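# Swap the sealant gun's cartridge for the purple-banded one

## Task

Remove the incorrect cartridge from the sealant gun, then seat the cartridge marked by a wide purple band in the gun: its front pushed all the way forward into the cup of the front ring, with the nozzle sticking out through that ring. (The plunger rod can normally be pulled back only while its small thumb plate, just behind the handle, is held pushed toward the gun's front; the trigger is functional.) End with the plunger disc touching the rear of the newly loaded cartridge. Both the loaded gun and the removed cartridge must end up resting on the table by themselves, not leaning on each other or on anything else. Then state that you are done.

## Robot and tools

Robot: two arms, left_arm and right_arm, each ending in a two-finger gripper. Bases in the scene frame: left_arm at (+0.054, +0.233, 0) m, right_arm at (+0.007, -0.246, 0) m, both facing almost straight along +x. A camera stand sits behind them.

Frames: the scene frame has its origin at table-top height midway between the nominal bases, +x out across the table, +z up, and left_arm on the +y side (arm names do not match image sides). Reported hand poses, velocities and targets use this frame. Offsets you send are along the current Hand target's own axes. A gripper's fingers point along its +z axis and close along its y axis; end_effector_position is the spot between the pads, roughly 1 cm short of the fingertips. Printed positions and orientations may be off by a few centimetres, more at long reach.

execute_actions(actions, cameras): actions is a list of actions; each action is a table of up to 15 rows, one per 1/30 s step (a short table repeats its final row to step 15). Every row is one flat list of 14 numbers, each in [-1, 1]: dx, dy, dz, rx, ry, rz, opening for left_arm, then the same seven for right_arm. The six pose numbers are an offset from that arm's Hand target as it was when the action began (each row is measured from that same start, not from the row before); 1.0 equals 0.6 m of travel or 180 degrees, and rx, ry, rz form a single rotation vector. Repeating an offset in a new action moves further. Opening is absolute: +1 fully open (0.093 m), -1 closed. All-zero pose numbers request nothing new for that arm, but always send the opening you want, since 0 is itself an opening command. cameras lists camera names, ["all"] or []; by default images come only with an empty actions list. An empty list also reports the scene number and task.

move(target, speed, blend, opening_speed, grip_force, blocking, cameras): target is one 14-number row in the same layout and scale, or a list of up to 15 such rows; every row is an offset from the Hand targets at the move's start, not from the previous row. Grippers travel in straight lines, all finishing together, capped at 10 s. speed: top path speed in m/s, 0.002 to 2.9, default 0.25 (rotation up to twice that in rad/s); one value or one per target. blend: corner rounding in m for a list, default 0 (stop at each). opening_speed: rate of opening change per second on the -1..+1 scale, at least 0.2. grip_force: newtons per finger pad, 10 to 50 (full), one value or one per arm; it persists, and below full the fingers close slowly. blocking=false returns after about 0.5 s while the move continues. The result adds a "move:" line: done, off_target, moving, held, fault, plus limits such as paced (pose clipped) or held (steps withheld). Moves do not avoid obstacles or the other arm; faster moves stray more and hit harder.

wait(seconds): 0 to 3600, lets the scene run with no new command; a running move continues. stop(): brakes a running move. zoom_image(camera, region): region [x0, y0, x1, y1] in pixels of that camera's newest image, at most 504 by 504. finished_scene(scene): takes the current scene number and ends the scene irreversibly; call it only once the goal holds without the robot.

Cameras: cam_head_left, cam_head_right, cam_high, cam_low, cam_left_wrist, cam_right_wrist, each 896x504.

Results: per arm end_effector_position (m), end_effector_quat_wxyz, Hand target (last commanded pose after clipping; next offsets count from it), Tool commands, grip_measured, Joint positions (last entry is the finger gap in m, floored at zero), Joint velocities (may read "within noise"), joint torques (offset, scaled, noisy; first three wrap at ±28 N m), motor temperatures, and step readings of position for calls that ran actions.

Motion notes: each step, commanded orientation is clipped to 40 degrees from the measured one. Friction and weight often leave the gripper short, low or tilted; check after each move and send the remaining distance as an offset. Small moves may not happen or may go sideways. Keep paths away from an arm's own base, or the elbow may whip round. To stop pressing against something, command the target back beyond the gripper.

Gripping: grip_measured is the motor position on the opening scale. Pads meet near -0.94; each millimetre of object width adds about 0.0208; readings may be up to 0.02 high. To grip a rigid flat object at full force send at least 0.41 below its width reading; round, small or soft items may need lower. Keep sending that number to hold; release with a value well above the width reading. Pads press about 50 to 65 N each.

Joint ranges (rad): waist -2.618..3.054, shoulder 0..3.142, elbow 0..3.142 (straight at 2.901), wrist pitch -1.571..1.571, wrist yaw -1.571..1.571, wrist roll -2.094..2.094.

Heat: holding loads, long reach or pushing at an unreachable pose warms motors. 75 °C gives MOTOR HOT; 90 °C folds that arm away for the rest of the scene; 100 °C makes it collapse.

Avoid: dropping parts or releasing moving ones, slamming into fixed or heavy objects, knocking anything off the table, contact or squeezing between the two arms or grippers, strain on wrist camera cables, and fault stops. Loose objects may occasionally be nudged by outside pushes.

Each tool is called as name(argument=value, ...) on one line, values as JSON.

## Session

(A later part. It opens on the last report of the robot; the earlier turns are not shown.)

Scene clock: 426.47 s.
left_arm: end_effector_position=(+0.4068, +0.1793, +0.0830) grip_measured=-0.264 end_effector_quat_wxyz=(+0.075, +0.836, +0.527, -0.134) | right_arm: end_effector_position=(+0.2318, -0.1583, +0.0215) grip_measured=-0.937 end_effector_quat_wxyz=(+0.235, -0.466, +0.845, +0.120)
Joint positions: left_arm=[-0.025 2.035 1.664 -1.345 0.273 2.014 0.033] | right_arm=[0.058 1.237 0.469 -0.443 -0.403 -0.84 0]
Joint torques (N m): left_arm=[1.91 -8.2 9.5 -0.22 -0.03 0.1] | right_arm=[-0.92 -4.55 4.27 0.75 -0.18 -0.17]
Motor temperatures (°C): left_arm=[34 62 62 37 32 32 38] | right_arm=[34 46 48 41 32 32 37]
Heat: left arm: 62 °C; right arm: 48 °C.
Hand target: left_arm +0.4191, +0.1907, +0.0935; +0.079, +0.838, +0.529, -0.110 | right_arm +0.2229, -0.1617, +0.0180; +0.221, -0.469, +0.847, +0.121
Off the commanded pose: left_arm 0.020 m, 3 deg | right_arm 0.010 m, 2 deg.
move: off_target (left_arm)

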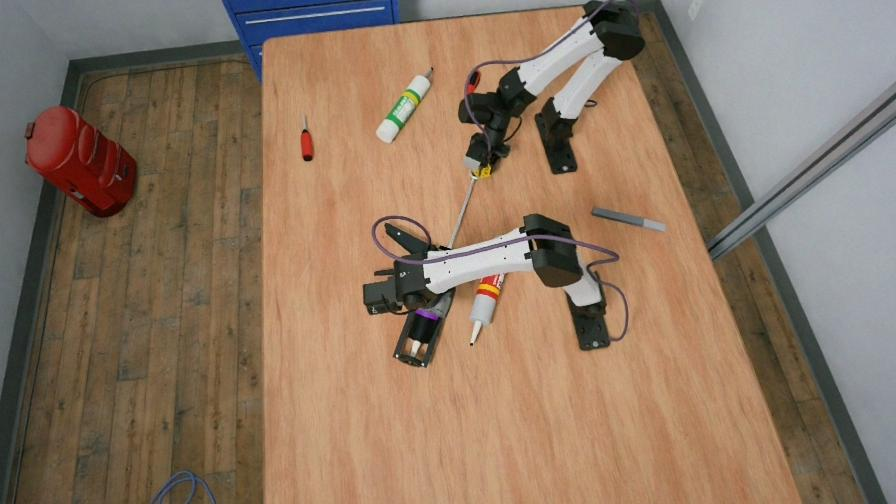

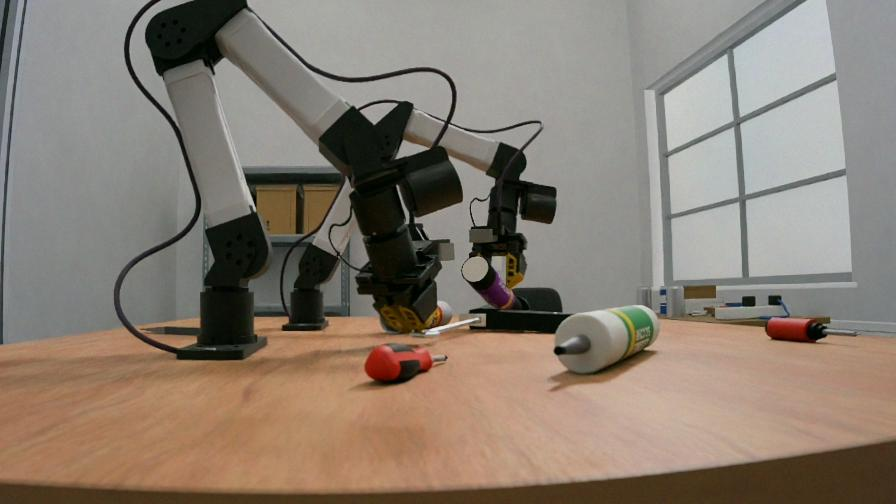

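wait(seconds=0, cameras=["cam_left_wrist","cam_head_right","cam_high"])

zoom_image(camera="cam_high", region=[395, 350, 425, 375])

zoom_image(camera="cam_head_right", region=[400, 200, 500, 290])

Scene clock: 429.30 s.
left_arm: end_effector_position=(+0.4067, +0.1793, +0.0830) grip_measured=-0.264 end_effector_quat_wxyz=(+0.075, +0.836, +0.527, -0.134) | right_arm: end_effector_position=(+0.2318, -0.1583, +0.0215) grip_measured=-0.937 end_effector_quat_wxyz=(+0.235, -0.466, +0.845, +0.120)
Joint positions: left_arm=[-0.025 2.035 1.664 -1.345 0.273 2.014 0.033] | right_arm=[0.058 1.237 0.469 -0.443 -0.403 -0.84 0]
Joint torques (N m): left_arm=[1.95 -8.18 9.43 -0.22 -0.03 0.11] | right_arm=[-0.88 -4.51 4.29 0.76 -0.21 -0.17]
Motor temperatures (°C): left_arm=[34 62 63 37 32 32 38] | right_arm=[34 46 48 41 32 32 37]
Heat: left arm: 63 °C; right arm: 48 °C.
Hand target: left_arm +0.4191, +0.1907, +0.0935; +0.079, +0.838, +0.529, -0.110 | right_arm +0.2229, -0.1617, +0.0180; +0.221, -0.469, +0.847, +0.121
Tool commands: left_gripper/opening=-0.4 right_gripper/opening=-1.0
Off the commanded pose: left_arm 0.020 m, 3 deg | right_arm 0.010 m, 2 deg.
Images, in order (width x height): cam_head_right 896x504, cam_high 896x504, cam_left_wrist 896x504.

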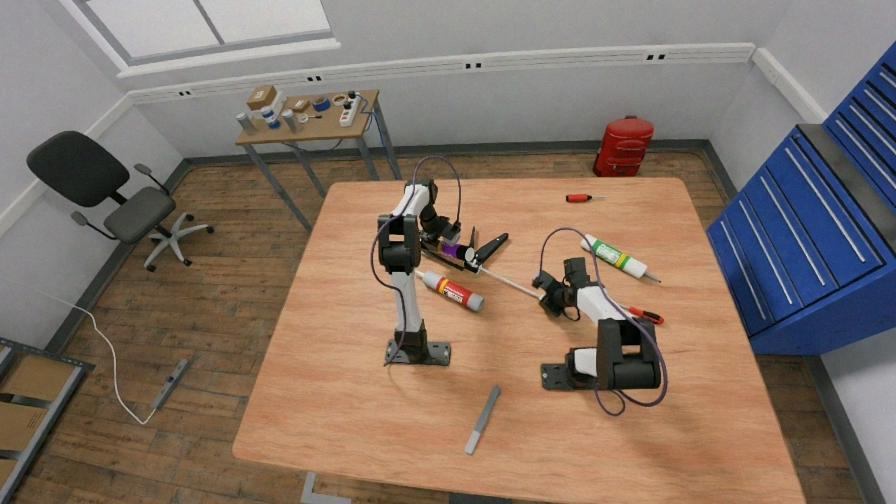

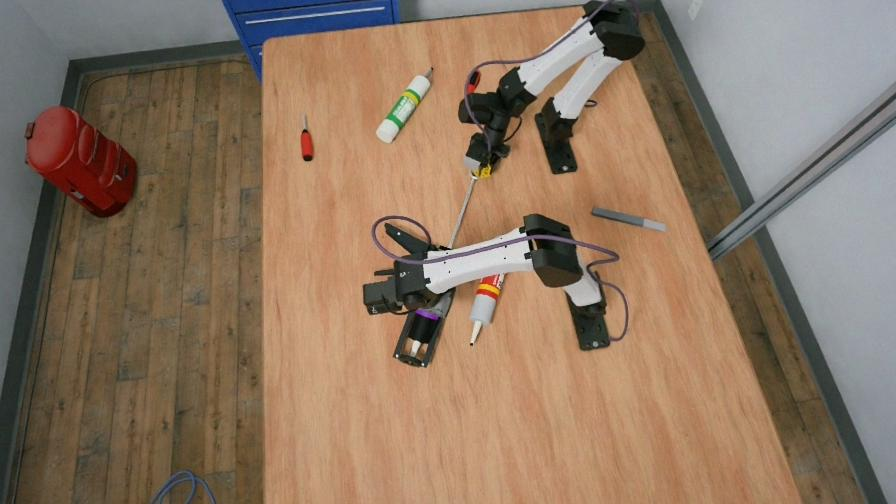

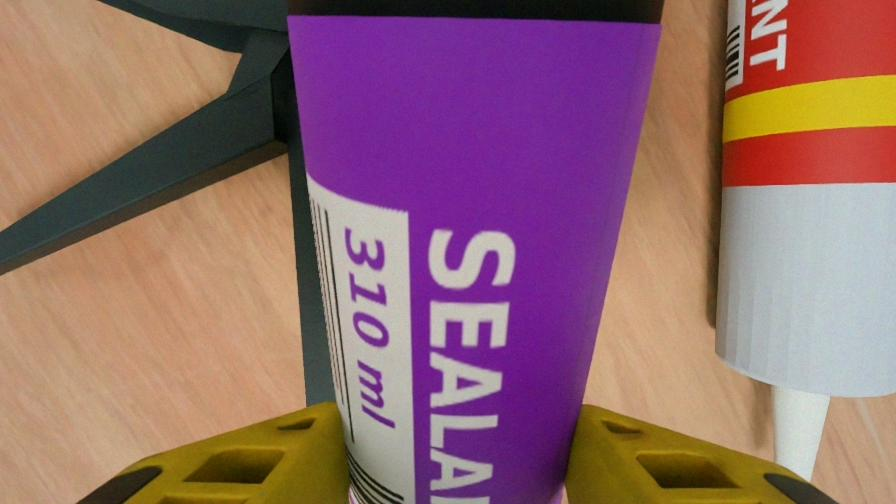

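Scaled by 16.800 from the camera's image (finer frame: 1280x720).

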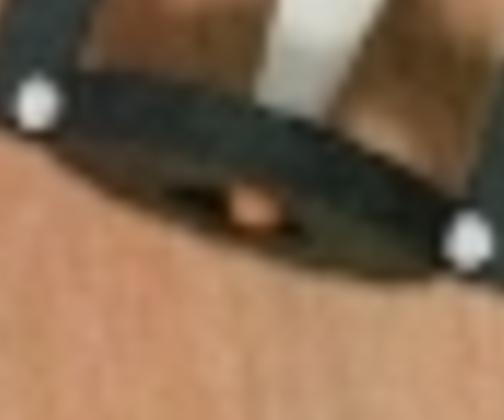

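Scaled by 5.040 from the camera's image (finer frame: 1280x720).

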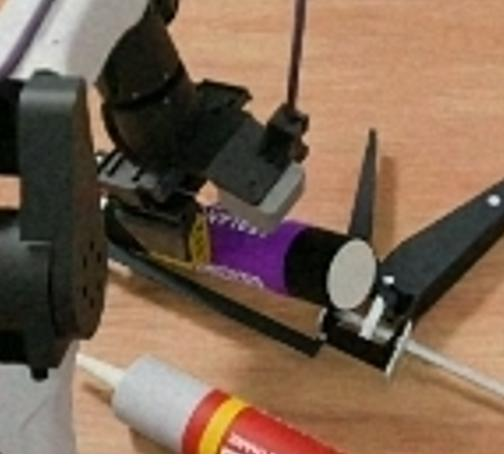

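move(target=[[-0.0485,0,0.0135,0,0,0,-0.4,0,0,0,0,0,0,-1],[-0.0537,0,-0.005,0,0.031,0,-0.4,0,0,0,0,0,0,-1]], speed=0.06, cameras=["cam_high","cam_low","cam_left_wrist"])

zoom_image(camera="cam_high", region=[385, 320, 445, 380])

zoom_image(camera="cam_low", region=[440, 220, 600, 360])

Scene clock: 440.97 s.
left_arm: end_effector_position=(+0.4069, +0.1661, +0.0885) grip_measured=-0.264 end_effector_quat_wxyz=(+0.040, +0.840, +0.534, -0.087) | right_arm: end_effector_position=(+0.2310, -0.1583, +0.0212) grip_measured=-0.937 end_effector_quat_wxyz=(+0.233, -0.466, +0.845, +0.121)
Joint positions: left_arm=[-0.108 1.994 1.647 -1.312 0.172 1.911 0.033] | right_arm=[0.058 1.237 0.469 -0.447 -0.403 -0.84 0]
Joint torques (N m): left_arm=[-0.57 -11.7 5.41 -0.06 0.11 -0.09] | right_arm=[-0.95 -4.44 4.31 0.81 -0.18 -0.16]
Motor temperatures (°C): left_arm=[34 62 64 37 32 32 38] | right_arm=[34 46 48 41 32 32 37]
Heat: left arm: 64 °C; right arm: 48 °C.
Hand target: left_arm +0.4060, +0.1634, +0.1049; +0.053, +0.842, +0.532, -0.069 | right_arm +0.2230, -0.1617, +0.0180; +0.221, -0.469, +0.847, +0.121
Off the commanded pose: left_arm 0.017 m, 3 deg | right_arm 0.009 m, 1 deg.
move: off_target (left_arm)

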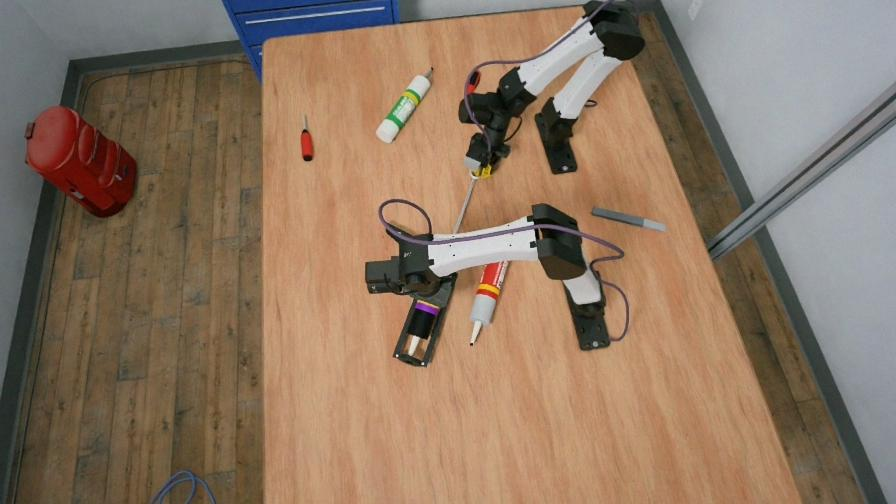

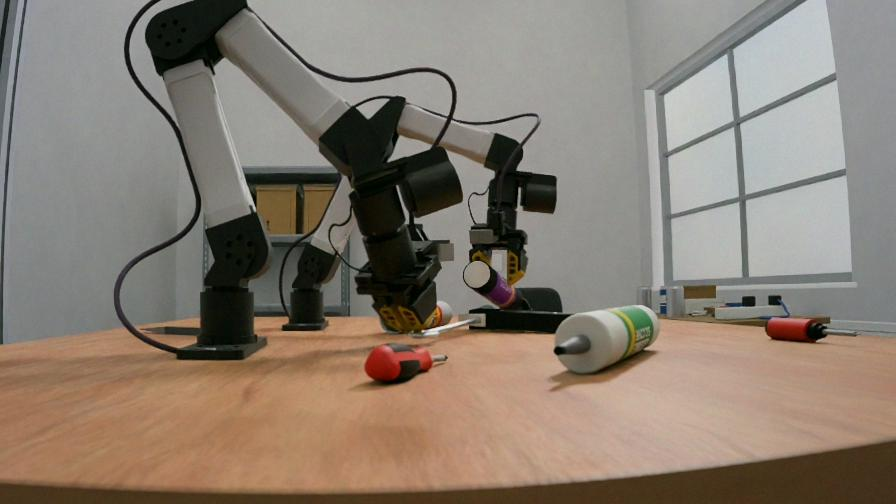

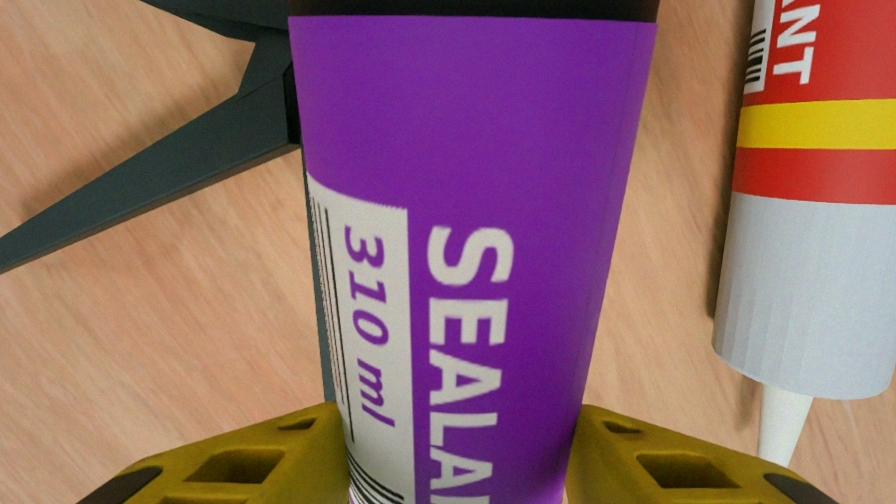

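Scaled by 8.400 from the camera's image (finer frame: 1280x720).

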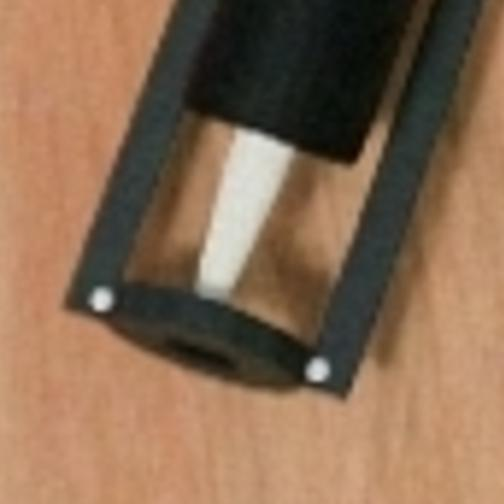

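Scaled by 3.150 from the camera's image (finer frame: 1280x720).

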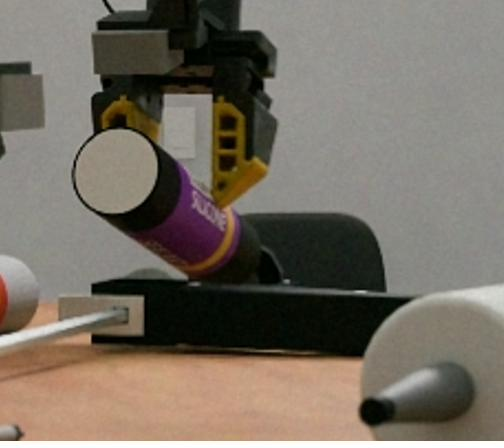

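move(target=[0.0332,-0.0063,0.0077,0,0,0,-0.4,0,0,0,0,0,0,-1], speed=0.05, cameras=["cam_high"])

zoom_image(camera="cam_high", region=[385, 320, 445, 380])

Scene clock: 447.80 s.
left_arm: end_effector_position=(+0.4100, +0.1783, +0.0884) grip_measured=-0.264 end_effector_quat_wxyz=(+0.044, +0.838, +0.537, -0.084) | right_arm: end_effector_position=(+0.2309, -0.1584, +0.0212) grip_measured=-0.937 end_effector_quat_wxyz=(+0.233, -0.466, +0.845, +0.121)
Joint positions: left_arm=[-0.074 1.994 1.647 -1.307 0.171 1.937 0.033] | right_arm=[0.058 1.237 0.469 -0.448 -0.403 -0.84 0]
Joint torques (N m): left_arm=[0.95 -10.19 4.96 0.09 0.08 0.16] | right_arm=[-0.88 -4.49 4.31 0.8 -0.21 -0.18]
Motor temperatures (°C): left_arm=[34 65 63 37 32 32 38] | right_arm=[34 46 47 40 32 32 37]
Heat: left arm: 65 °C; right arm: 47 °C.
Hand target: left_arm +0.4108, +0.1820, +0.0969; +0.053, +0.842, +0.532, -0.069 | right_arm +0.2230, -0.1617, +0.0180; +0.221, -0.469, +0.847, +0.121
Off the commanded pose: left_arm 0.009 m, 2 deg | right_arm 0.009 m, 1 deg.
move: done

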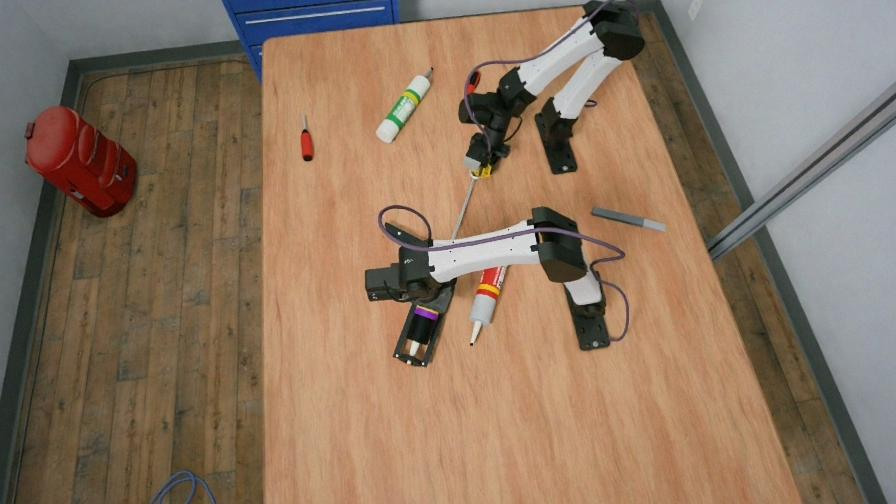

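Scaled by 8.400 from the camera's image (finer frame: 1280x720).

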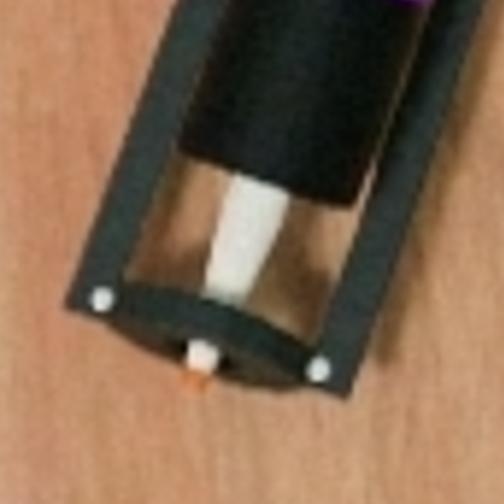

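move(target=[0.0264,-0.0003,0.0104,0,0,0,-0.4,0,0,0,0,0,0,-1], speed=0.05, cameras=["cam_high"])

zoom_image(camera="cam_high", region=[385, 320, 445, 380])

Scene clock: 451.30 s.
left_arm: end_effector_position=(+0.4142, +0.1906, +0.0882) grip_measured=-0.263 end_effector_quat_wxyz=(+0.050, +0.839, +0.537, -0.078) | right_arm: end_effector_position=(+0.2305, -0.1584, +0.0210) grip_measured=-0.937 end_effector_quat_wxyz=(+0.232, -0.466, +0.845, +0.121)
Joint positions: left_arm=[-0.039 1.994 1.647 -1.297 0.171 1.972 0.033] | right_arm=[0.058 1.237 0.469 -0.45 -0.403 -0.84 0]
Joint torques (N m): left_arm=[0.95 -8.29 5.22 0.15 0.06 0.18] | right_arm=[-0.95 -4.53 4.26 0.81 -0.19 -0.17]
Motor temperatures (°C): left_arm=[34 65 63 37 32 32 38] | right_arm=[34 46 47 40 32 32 37]
Heat: left arm: 65 °C; right arm: 47 °C.
Hand target: left_arm +0.4170, +0.1952, +0.0880; +0.053, +0.842, +0.532, -0.069 | right_arm +0.2229, -0.1617, +0.0180; +0.221, -0.469, +0.847, +0.121
Off the commanded pose: left_arm 0.005 m, 1 deg | right_arm 0.009 m, 1 deg.
move: done

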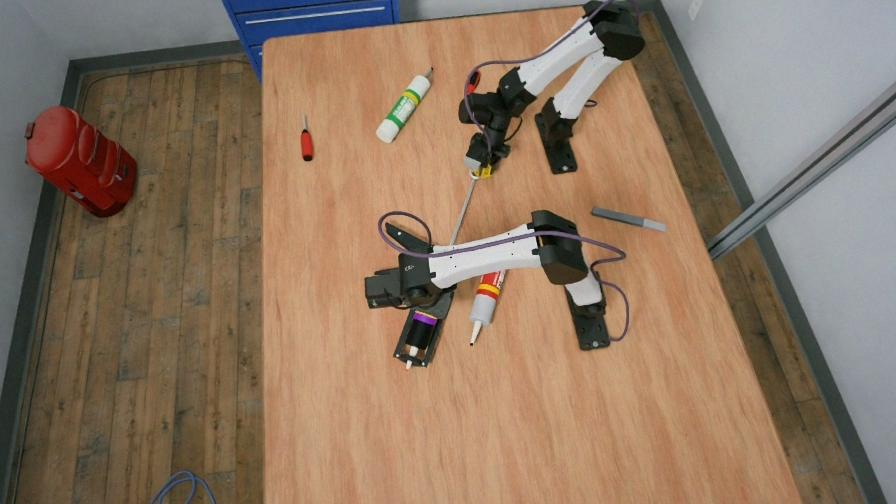

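Scaled by 8.400 from the camera's image (finer frame: 1280x720).

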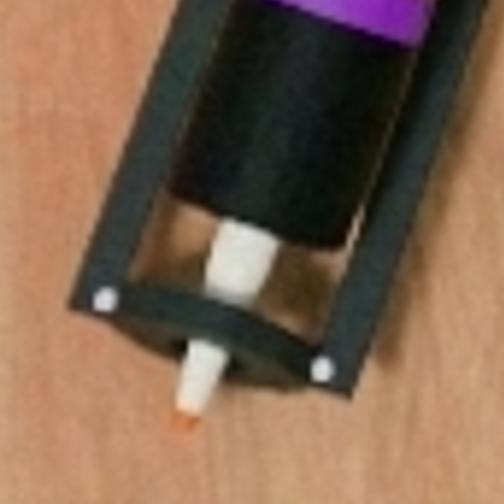

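move(target=[0.021,-0.0028,0.0148,0,0,0,-0.4,0,0,0,0,0,0,-1], speed=0.05, cameras=["cam_high"])

zoom_image(camera="cam_high", region=[385, 320, 445, 380])

Scene clock: 454.13 s.
left_arm: end_effector_position=(+0.4191, +0.2016, +0.0762) grip_measured=-0.263 end_effector_quat_wxyz=(+0.051, +0.840, +0.536, -0.075) | right_arm: end_effector_position=(+0.2305, -0.1584, +0.0210) grip_measured=-0.937 end_effector_quat_wxyz=(+0.232, -0.466, +0.845, +0.121)
Joint positions: left_arm=[-0.01 2.013 1.628 -1.257 0.167 2.004 0.033] | right_arm=[0.058 1.237 0.469 -0.45 -0.403 -0.84 0]
Joint torques (N m): left_arm=[0.96 -8.61 5.41 0.11 0.07 0.14] | right_arm=[-0.91 -4.46 4.33 0.81 -0.19 -0.16]
Motor temperatures (°C): left_arm=[34 65 63 37 32 32 38] | right_arm=[34 46 47 40 32 32 37]
Heat: left arm: 65 °C; right arm: 47 °C.
Hand target: left_arm +0.4202, +0.2057, +0.0770; +0.053, +0.842, +0.532, -0.069 | right_arm +0.2229, -0.1617, +0.0180; +0.221, -0.469, +0.847, +0.121
Off the commanded pose: left_arm 0.004 m, 1 deg | right_arm 0.009 m, 1 deg.
move: done

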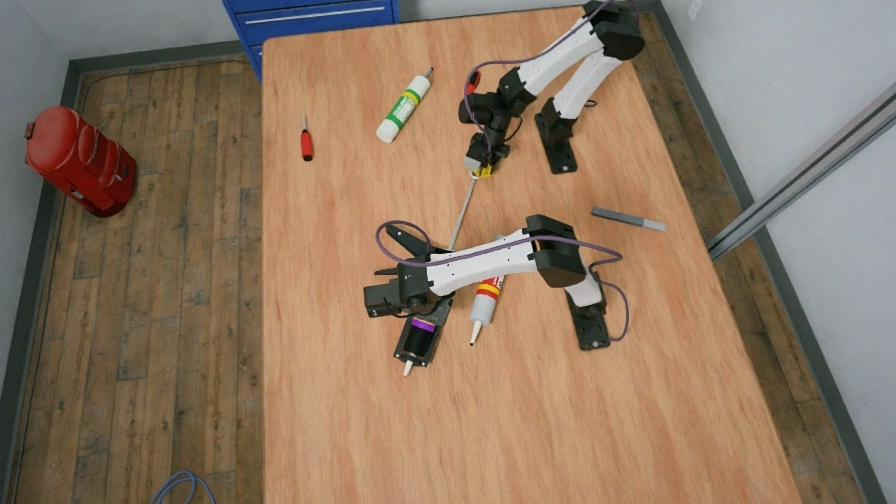

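Scaled by 8.400 from the camera's image (finer frame: 1280x720).

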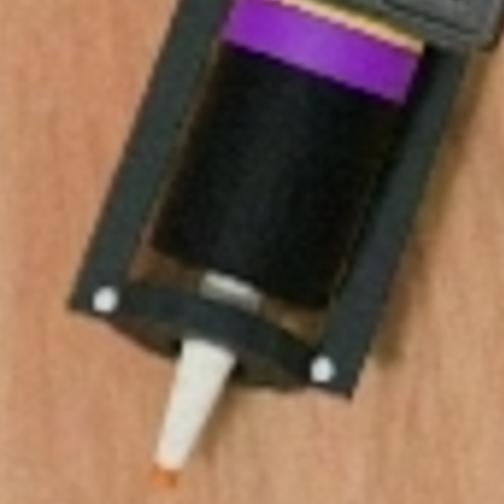

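move(target=[0.024,-0.0006,0.0017,0,0,0,-0.4,0,0,0,0,0,0,-1], speed=0.05, cameras=["cam_high","cam_low"])

zoom_image(camera="cam_high", region=[385, 320, 445, 380])

zoom_image(camera="cam_low", region=[440, 220, 600, 360])

Scene clock: 462.30 s.
left_arm: end_effector_position=(+0.4192, +0.2087, +0.0689) grip_measured=-0.263 end_effector_quat_wxyz=(+0.049, +0.840, +0.534, -0.083) | right_arm: end_effector_position=(+0.2306, -0.1583, +0.0211) grip_measured=-0.937 end_effector_quat_wxyz=(+0.232, -0.466, +0.845, +0.121)
Joint positions: left_arm=[0.011 2.035 1.628 -1.255 0.171 2.031 0.033] | right_arm=[0.058 1.237 0.469 -0.449 -0.404 -0.84 0]
Joint torques (N m): left_arm=[1.78 -8.27 7.35 0 0.01 0.12] | right_arm=[-0.87 -4.53 4.34 0.79 -0.19 -0.17]
Motor temperatures (°C): left_arm=[34 65 62 37 32 32 38] | right_arm=[34 46 47 40 32 32 37]
Heat: left arm: 65 °C; right arm: 47 °C.
Hand target: left_arm +0.4260, +0.2185, +0.0736; +0.053, +0.842, +0.532, -0.069 | right_arm +0.2230, -0.1617, +0.0180; +0.221, -0.469, +0.847, +0.121
Off the commanded pose: left_arm 0.013 m, 2 deg | right_arm 0.009 m, 1 deg.
joint sent to its limit (left arm) — joint 6 (wrist roll), upper limit. The joint targets still meet the commanded pose.
move: off_target (left_arm)

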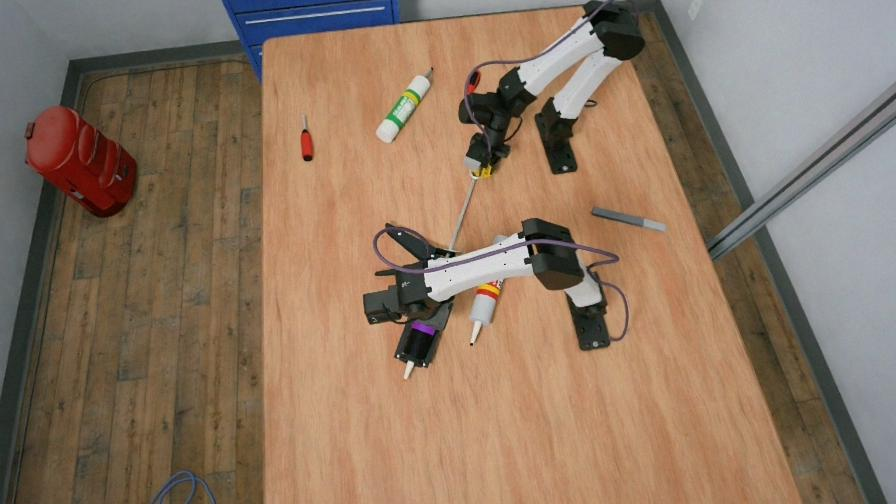

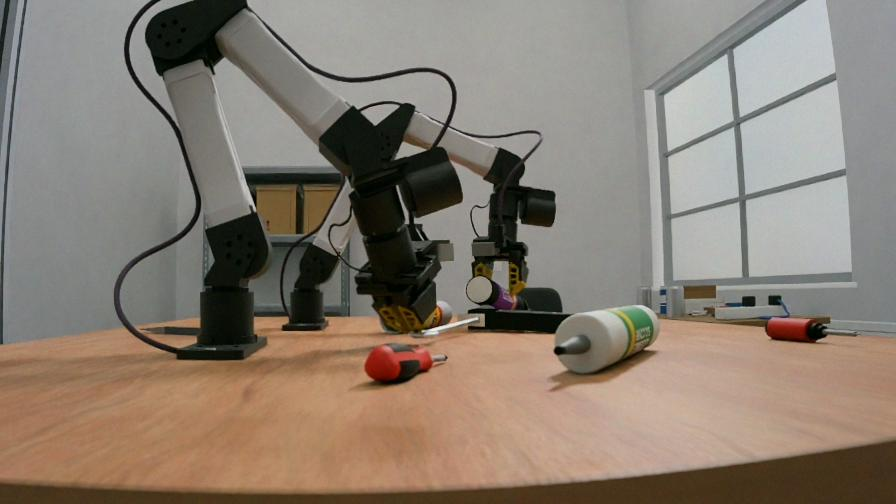

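Scaled by 8.400 from the camera's image (finer frame: 1280x720).

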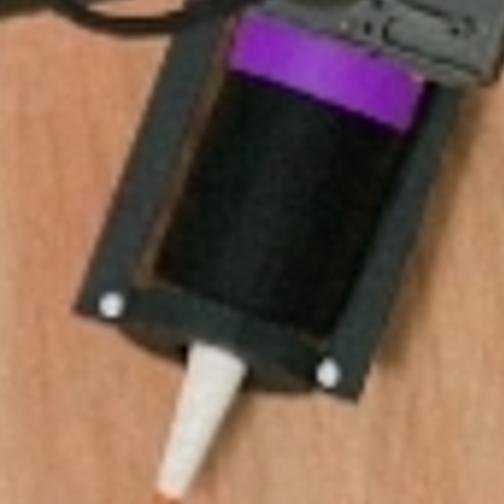

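Scaled by 3.150 from the camera's image (finer frame: 1280x720).

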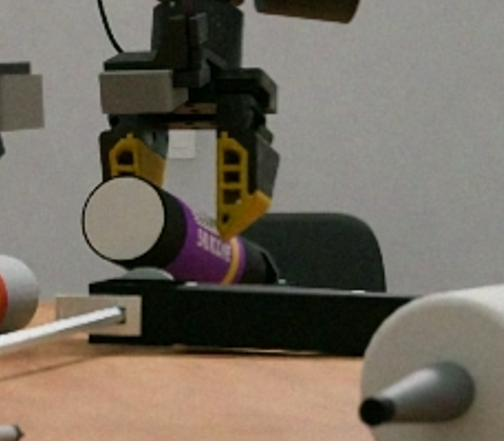

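move(target=[[-0.007,0,-0.0158,0,0,0,-0.4,0,0,0,0,0,0,-1],[0.000,0,-0.0158,0,0,0,-0.4,0,0,0,0,0,0,-1]], speed=0.05, cameras=["cam_high","cam_left_wrist"])

zoom_image(camera="cam_high", region=[385, 320, 445, 380])

Scene clock: 467.03 s.
left_arm: end_effector_position=(+0.4174, +0.2091, +0.0691) grip_measured=-0.263 end_effector_quat_wxyz=(+0.048, +0.841, +0.532, -0.086) | right_arm: end_effector_position=(+0.2306, -0.1583, +0.0211) grip_measured=-0.937 end_effector_quat_wxyz=(+0.232, -0.466, +0.845, +0.121)
Joint positions: left_arm=[0.012 2.035 1.628 -1.263 0.172 2.037 0.033] | right_arm=[0.058 1.237 0.469 -0.449 -0.404 -0.84 0]
Joint torques (N m): left_arm=[1.91 -8.75 9.42 -0.29 -0.02 0.1] | right_arm=[-0.92 -4.51 4.26 0.82 -0.17 -0.18]
Motor temperatures (°C): left_arm=[34 64 62 37 32 32 38] | right_arm=[34 46 47 40 32 32 37]
Heat: left arm: 64 °C; right arm: 47 °C.
Hand target: left_arm +0.4266, +0.2200, +0.0830; +0.053, +0.842, +0.532, -0.069 | right_arm +0.2230, -0.1617, +0.0180; +0.221, -0.469, +0.847, +0.121
Off the commanded pose: left_arm 0.020 m, 2 deg | right_arm 0.009 m, 1 deg.
joint sent to its limit (left arm) — joint 6 (wrist roll), upper limit. The joint targets still meet the commanded pose.
move: off_target (left_arm)

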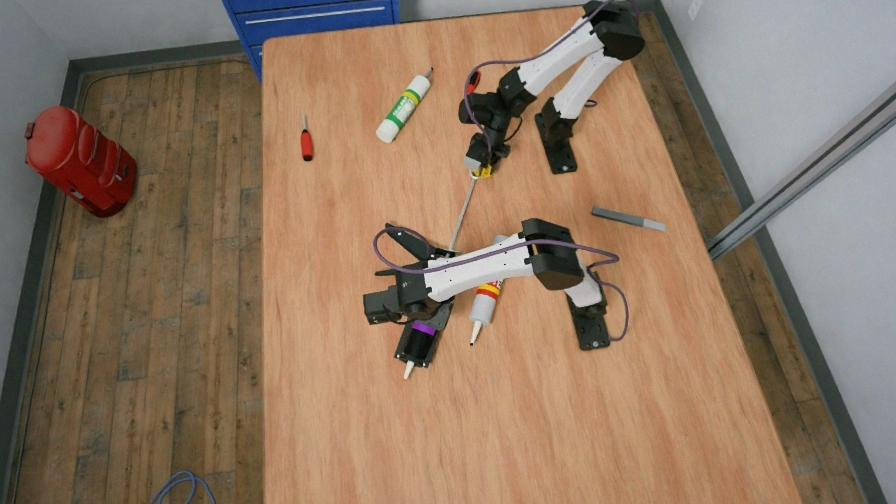

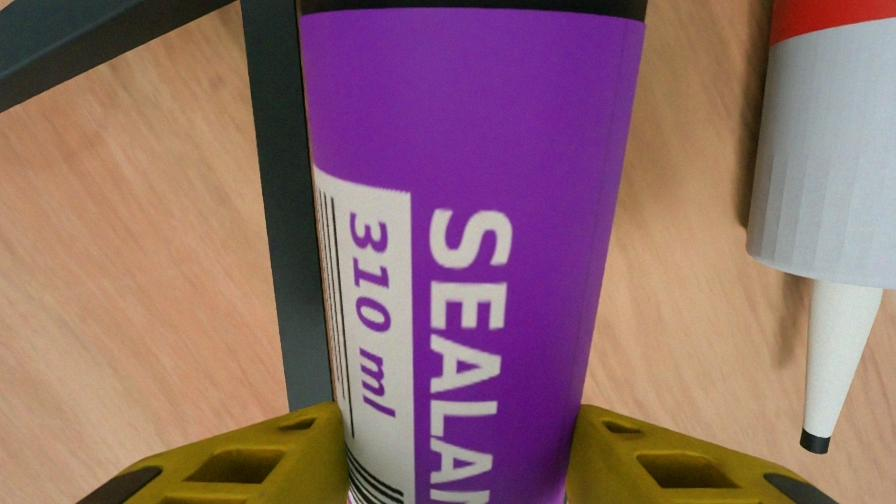

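Scaled by 8.400 from the camera's image (finer frame: 1280x720).

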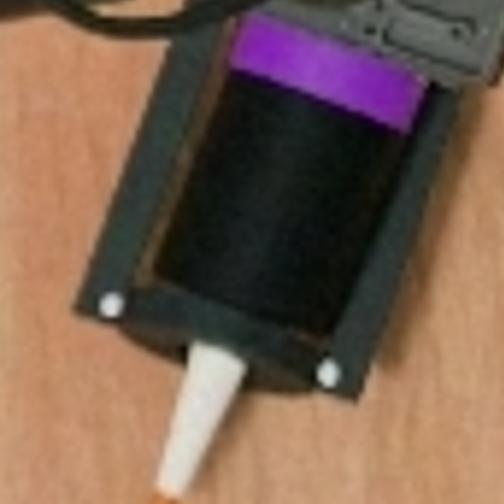

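move(target=[-0.0323,-0.0083,-0.001,0,0,0,-0.4,0,0,0,0,0,0,-1], speed=0.05, cameras=["cam_high","cam_low"])

zoom_image(camera="cam_high", region=[385, 320, 445, 380])

zoom_image(camera="cam_low", region=[440, 220, 600, 360])

Scene clock: 470.83 s.
left_arm: end_effector_position=(+0.4176, +0.2074, +0.0717) grip_measured=-0.263 end_effector_quat_wxyz=(+0.047, +0.842, +0.531, -0.082) | right_arm: end_effector_position=(+0.2306, -0.1583, +0.0211) grip_measured=-0.937 end_effector_quat_wxyz=(+0.232, -0.466, +0.845, +0.121)
Joint positions: left_arm=[0.005 2.027 1.628 -1.263 0.165 2.03 0.033] | right_arm=[0.058 1.237 0.469 -0.449 -0.404 -0.84 0]
Joint torques (N m): left_arm=[-0.47 -11.71 4.86 -0.12 0.15 -0.09] | right_arm=[-0.98 -4.55 4.31 0.79 -0.19 -0.16]
Motor temperatures (°C): left_arm=[34 64 62 37 32 32 38] | right_arm=[34 46 47 40 32 32 37]
Heat: left arm: 64 °C; right arm: 47 °C.
Hand target: left_arm +0.4139, +0.2050, +0.0867; +0.053, +0.842, +0.532, -0.069 | right_arm +0.2230, -0.1617, +0.0180; +0.221, -0.469, +0.847, +0.121
Off the commanded pose: left_arm 0.016 m, 2 deg | right_arm 0.009 m, 1 deg.
move: off_target (left_arm)

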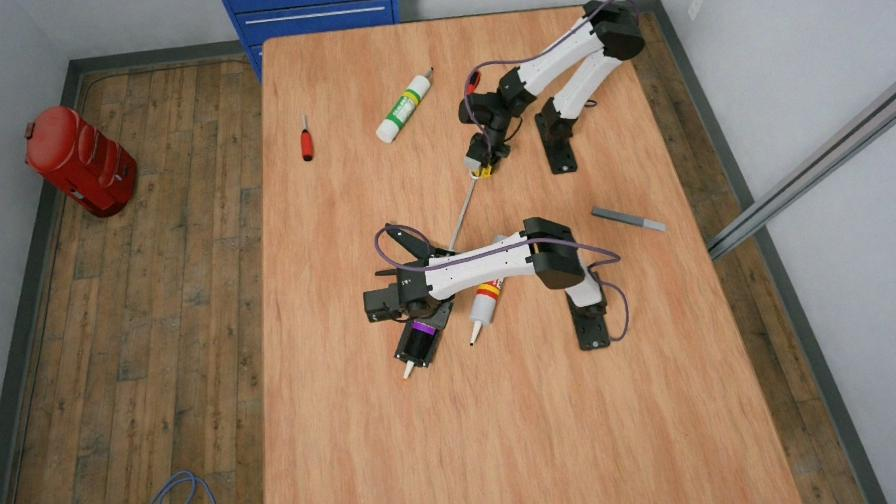

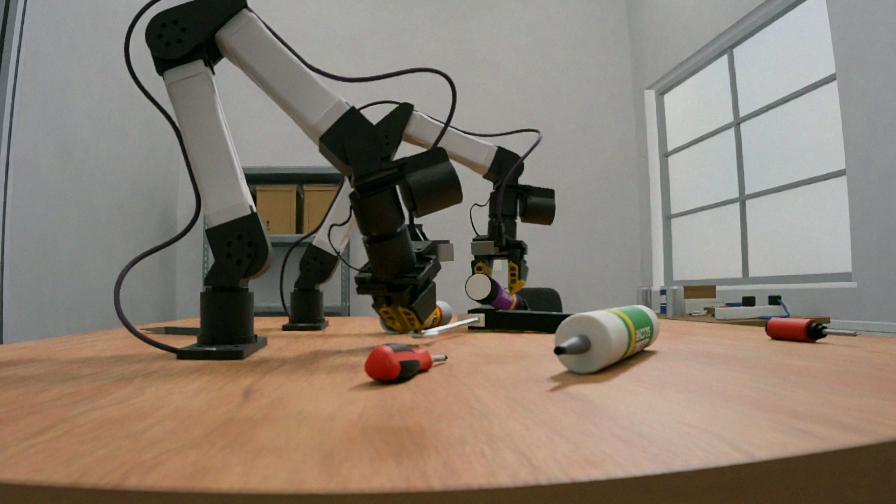

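Scaled by 8.400 from the camera's image (finer frame: 1280x720).

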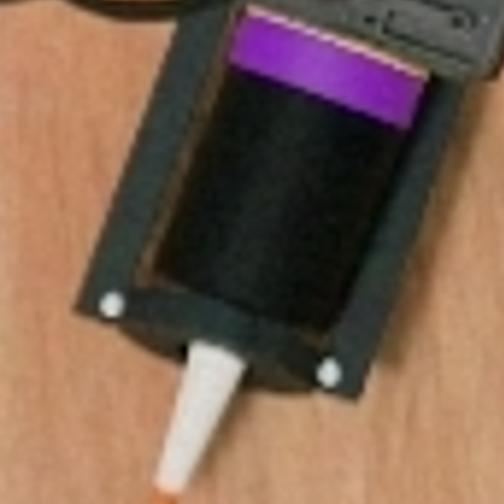

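Scaled by 3.150 from the camera's image (finer frame: 1280x720).

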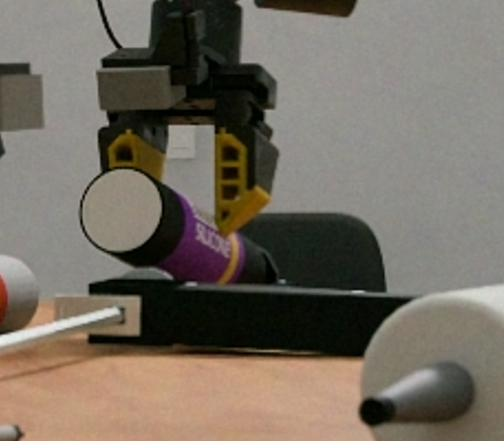

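zoom_image(camera="cam_low", region=[455, 260, 535, 340])

wait(seconds=0, cameras=["cam_head_right","cam_head_left"])

zoom_image(camera="cam_head_right", region=[440, 225, 500, 285])

zoom_image(camera="cam_head_left", region=[430, 225, 490, 285])

Scaled by 6.300 from the camera's image (finer frame: 1280x720).

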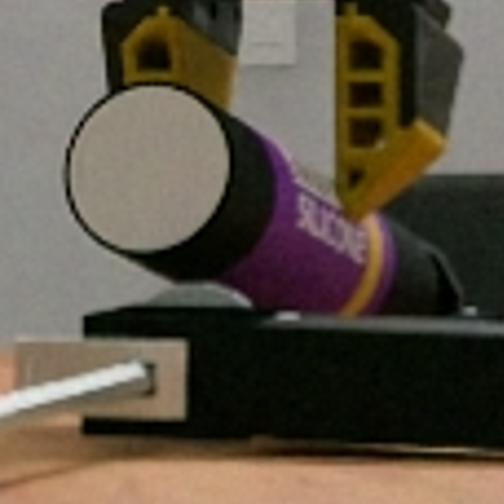

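Scene clock: 482.47 s.
left_arm: end_effector_position=(+0.4176, +0.2074, +0.0717) grip_measured=-0.263 end_effector_quat_wxyz=(+0.047, +0.842, +0.531, -0.082) | right_arm: end_effector_position=(+0.2306, -0.1583, +0.0211) grip_measured=-0.937 end_effector_quat_wxyz=(+0.232, -0.466, +0.845, +0.121)
Joint positions: left_arm=[0.005 2.027 1.628 -1.263 0.165 2.03 0.033] | right_arm=[0.058 1.237 0.469 -0.449 -0.404 -0.84 0]
Joint torques (N m): left_arm=[-0.49 -11.75 4.89 -0.12 0.1 -0.13] | right_arm=[-0.9 -4.53 4.33 0.8 -0.17 -0.16]
Motor temperatures (°C): left_arm=[34 70 61 36 31 32 38] | right_arm=[34 46 47 40 32 32 37]
Heat: left arm: 70 °C; right arm: 47 °C.
Hand target: left_arm +0.4139, +0.2050, +0.0867; +0.053, +0.842, +0.532, -0.069 | right_arm +0.2230, -0.1617, +0.0180; +0.221, -0.469, +0.847, +0.121
Tool commands: left_gripper/opening=-0.4 right_gripper/opening=-1.0
Off the commanded pose: left_arm 0.016 m, 2 deg | right_arm 0.009 m, 1 deg.
Images, in order (width x height): cam_head_left 896x504, cam_head_right 896x504.

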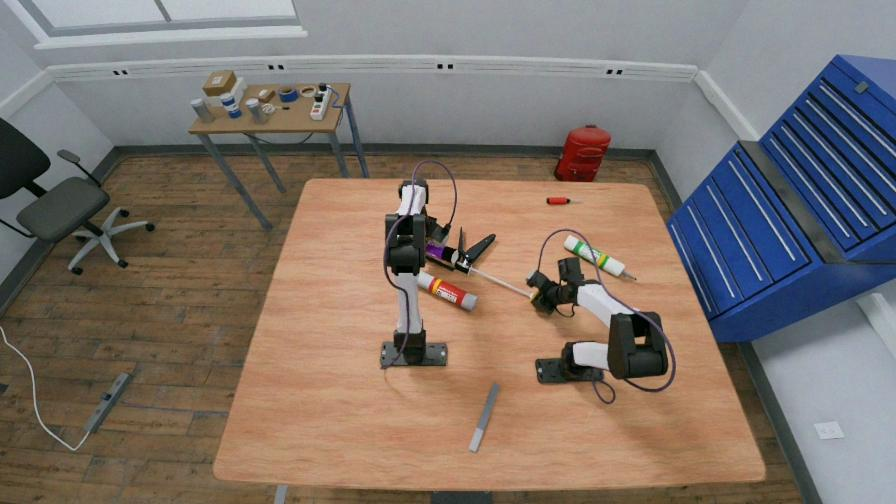

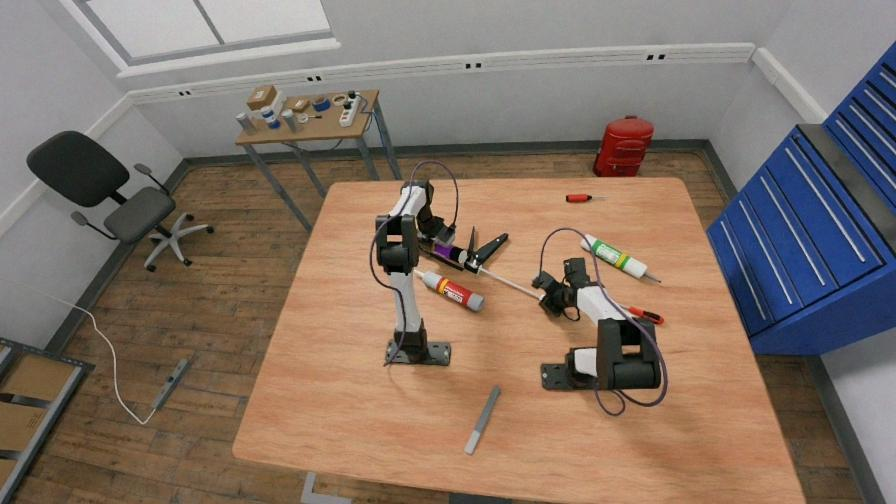

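Scaled by 8.400 from the camera's image (finer frame: 1280x720).

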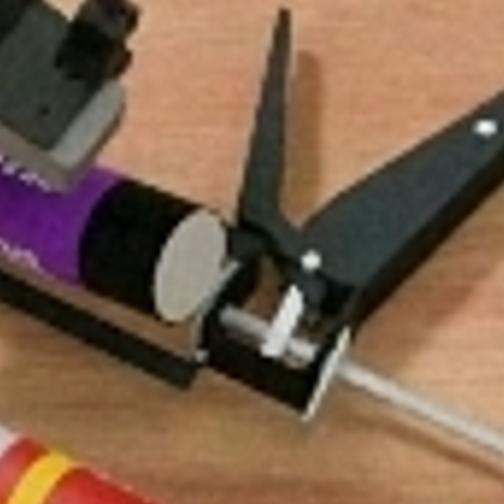

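Scaled by 8.400 from the camera's image (finer frame: 1280x720).

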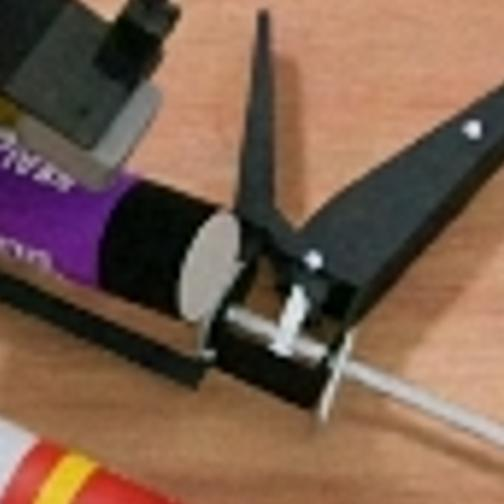

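move(target=[0.0225,0.002,0.026,-0.0014,0.0194,-0.0082,-0.4,0,0,0,0,0,0,-1], speed=0.06, cameras=["cam_high","cam_low"])

zoom_image(camera="cam_high", region=[385, 320, 445, 380])

zoom_image(camera="cam_low", region=[455, 260, 535, 340])

Scene clock: 488.07 s.
left_arm: end_effector_position=(+0.4191, +0.2142, +0.0577) grip_measured=-0.263 end_effector_quat_wxyz=(+0.032, +0.838, +0.542, -0.059) | right_arm: end_effector_position=(+0.2298, -0.1586, +0.0207) grip_measured=-0.937 end_effector_quat_wxyz=(+0.230, -0.467, +0.845, +0.121)
Joint positions: left_arm=[0.002 2.02 1.568 -1.185 0.118 2.002 0.033] | right_arm=[0.058 1.237 0.469 -0.453 -0.402 -0.844 0]
Joint torques (N m): left_arm=[-0.21 -10.85 5.16 0.01 0 -0.15] | right_arm=[-0.95 -4.53 4.26 0.86 -0.22 -0.12]
Motor temperatures (°C): left_arm=[34 72 60 36 31 32 38] | right_arm=[34 46 47 40 32 32 37]
Heat: left arm: 72 °C; right arm: 47 °C.
Hand target: left_arm +0.4197, +0.2139, +0.0691; +0.037, +0.837, +0.544, -0.043 | right_arm +0.2230, -0.1617, +0.0180; +0.221, -0.469, +0.847, +0.121
Off the commanded pose: left_arm 0.011 m, 2 deg | right_arm 0.008 m, 1 deg.
move: off_target (left_arm)

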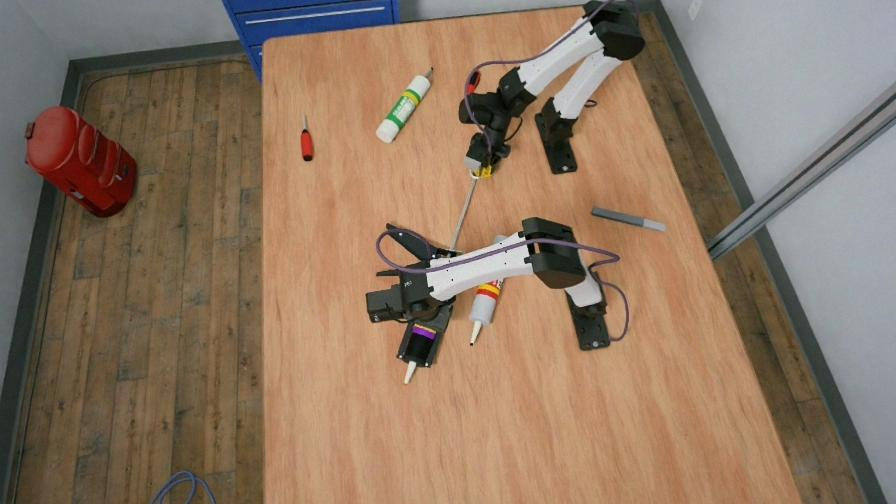

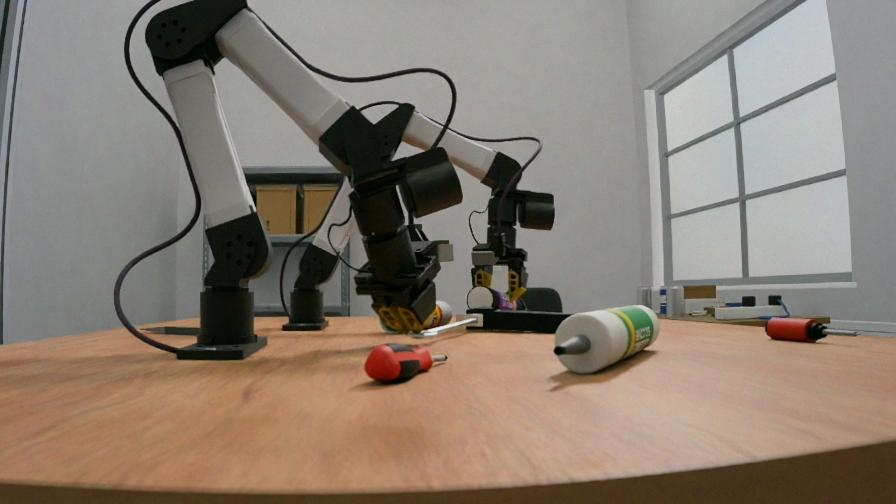

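Scaled by 8.400 from the camera's image (finer frame: 1280x720).

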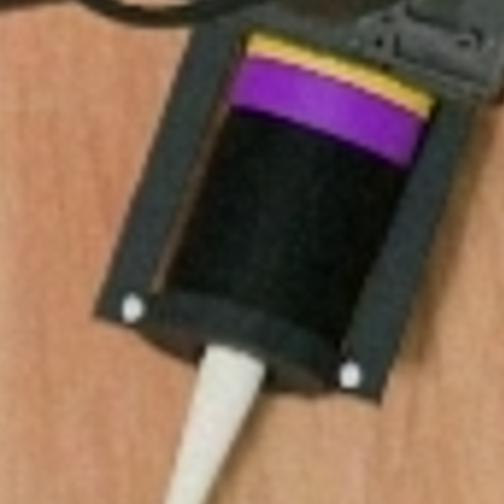

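Scaled by 6.300 from the camera's image (finer frame: 1280x720).

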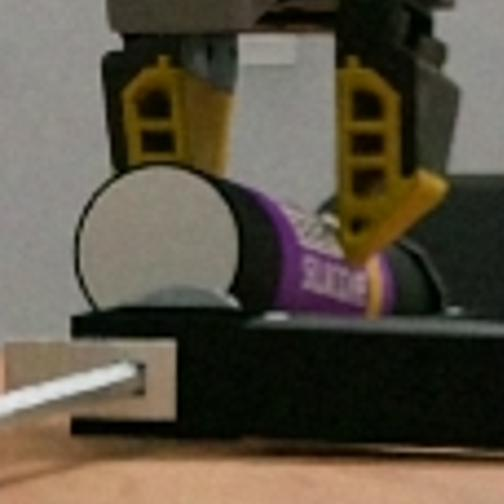

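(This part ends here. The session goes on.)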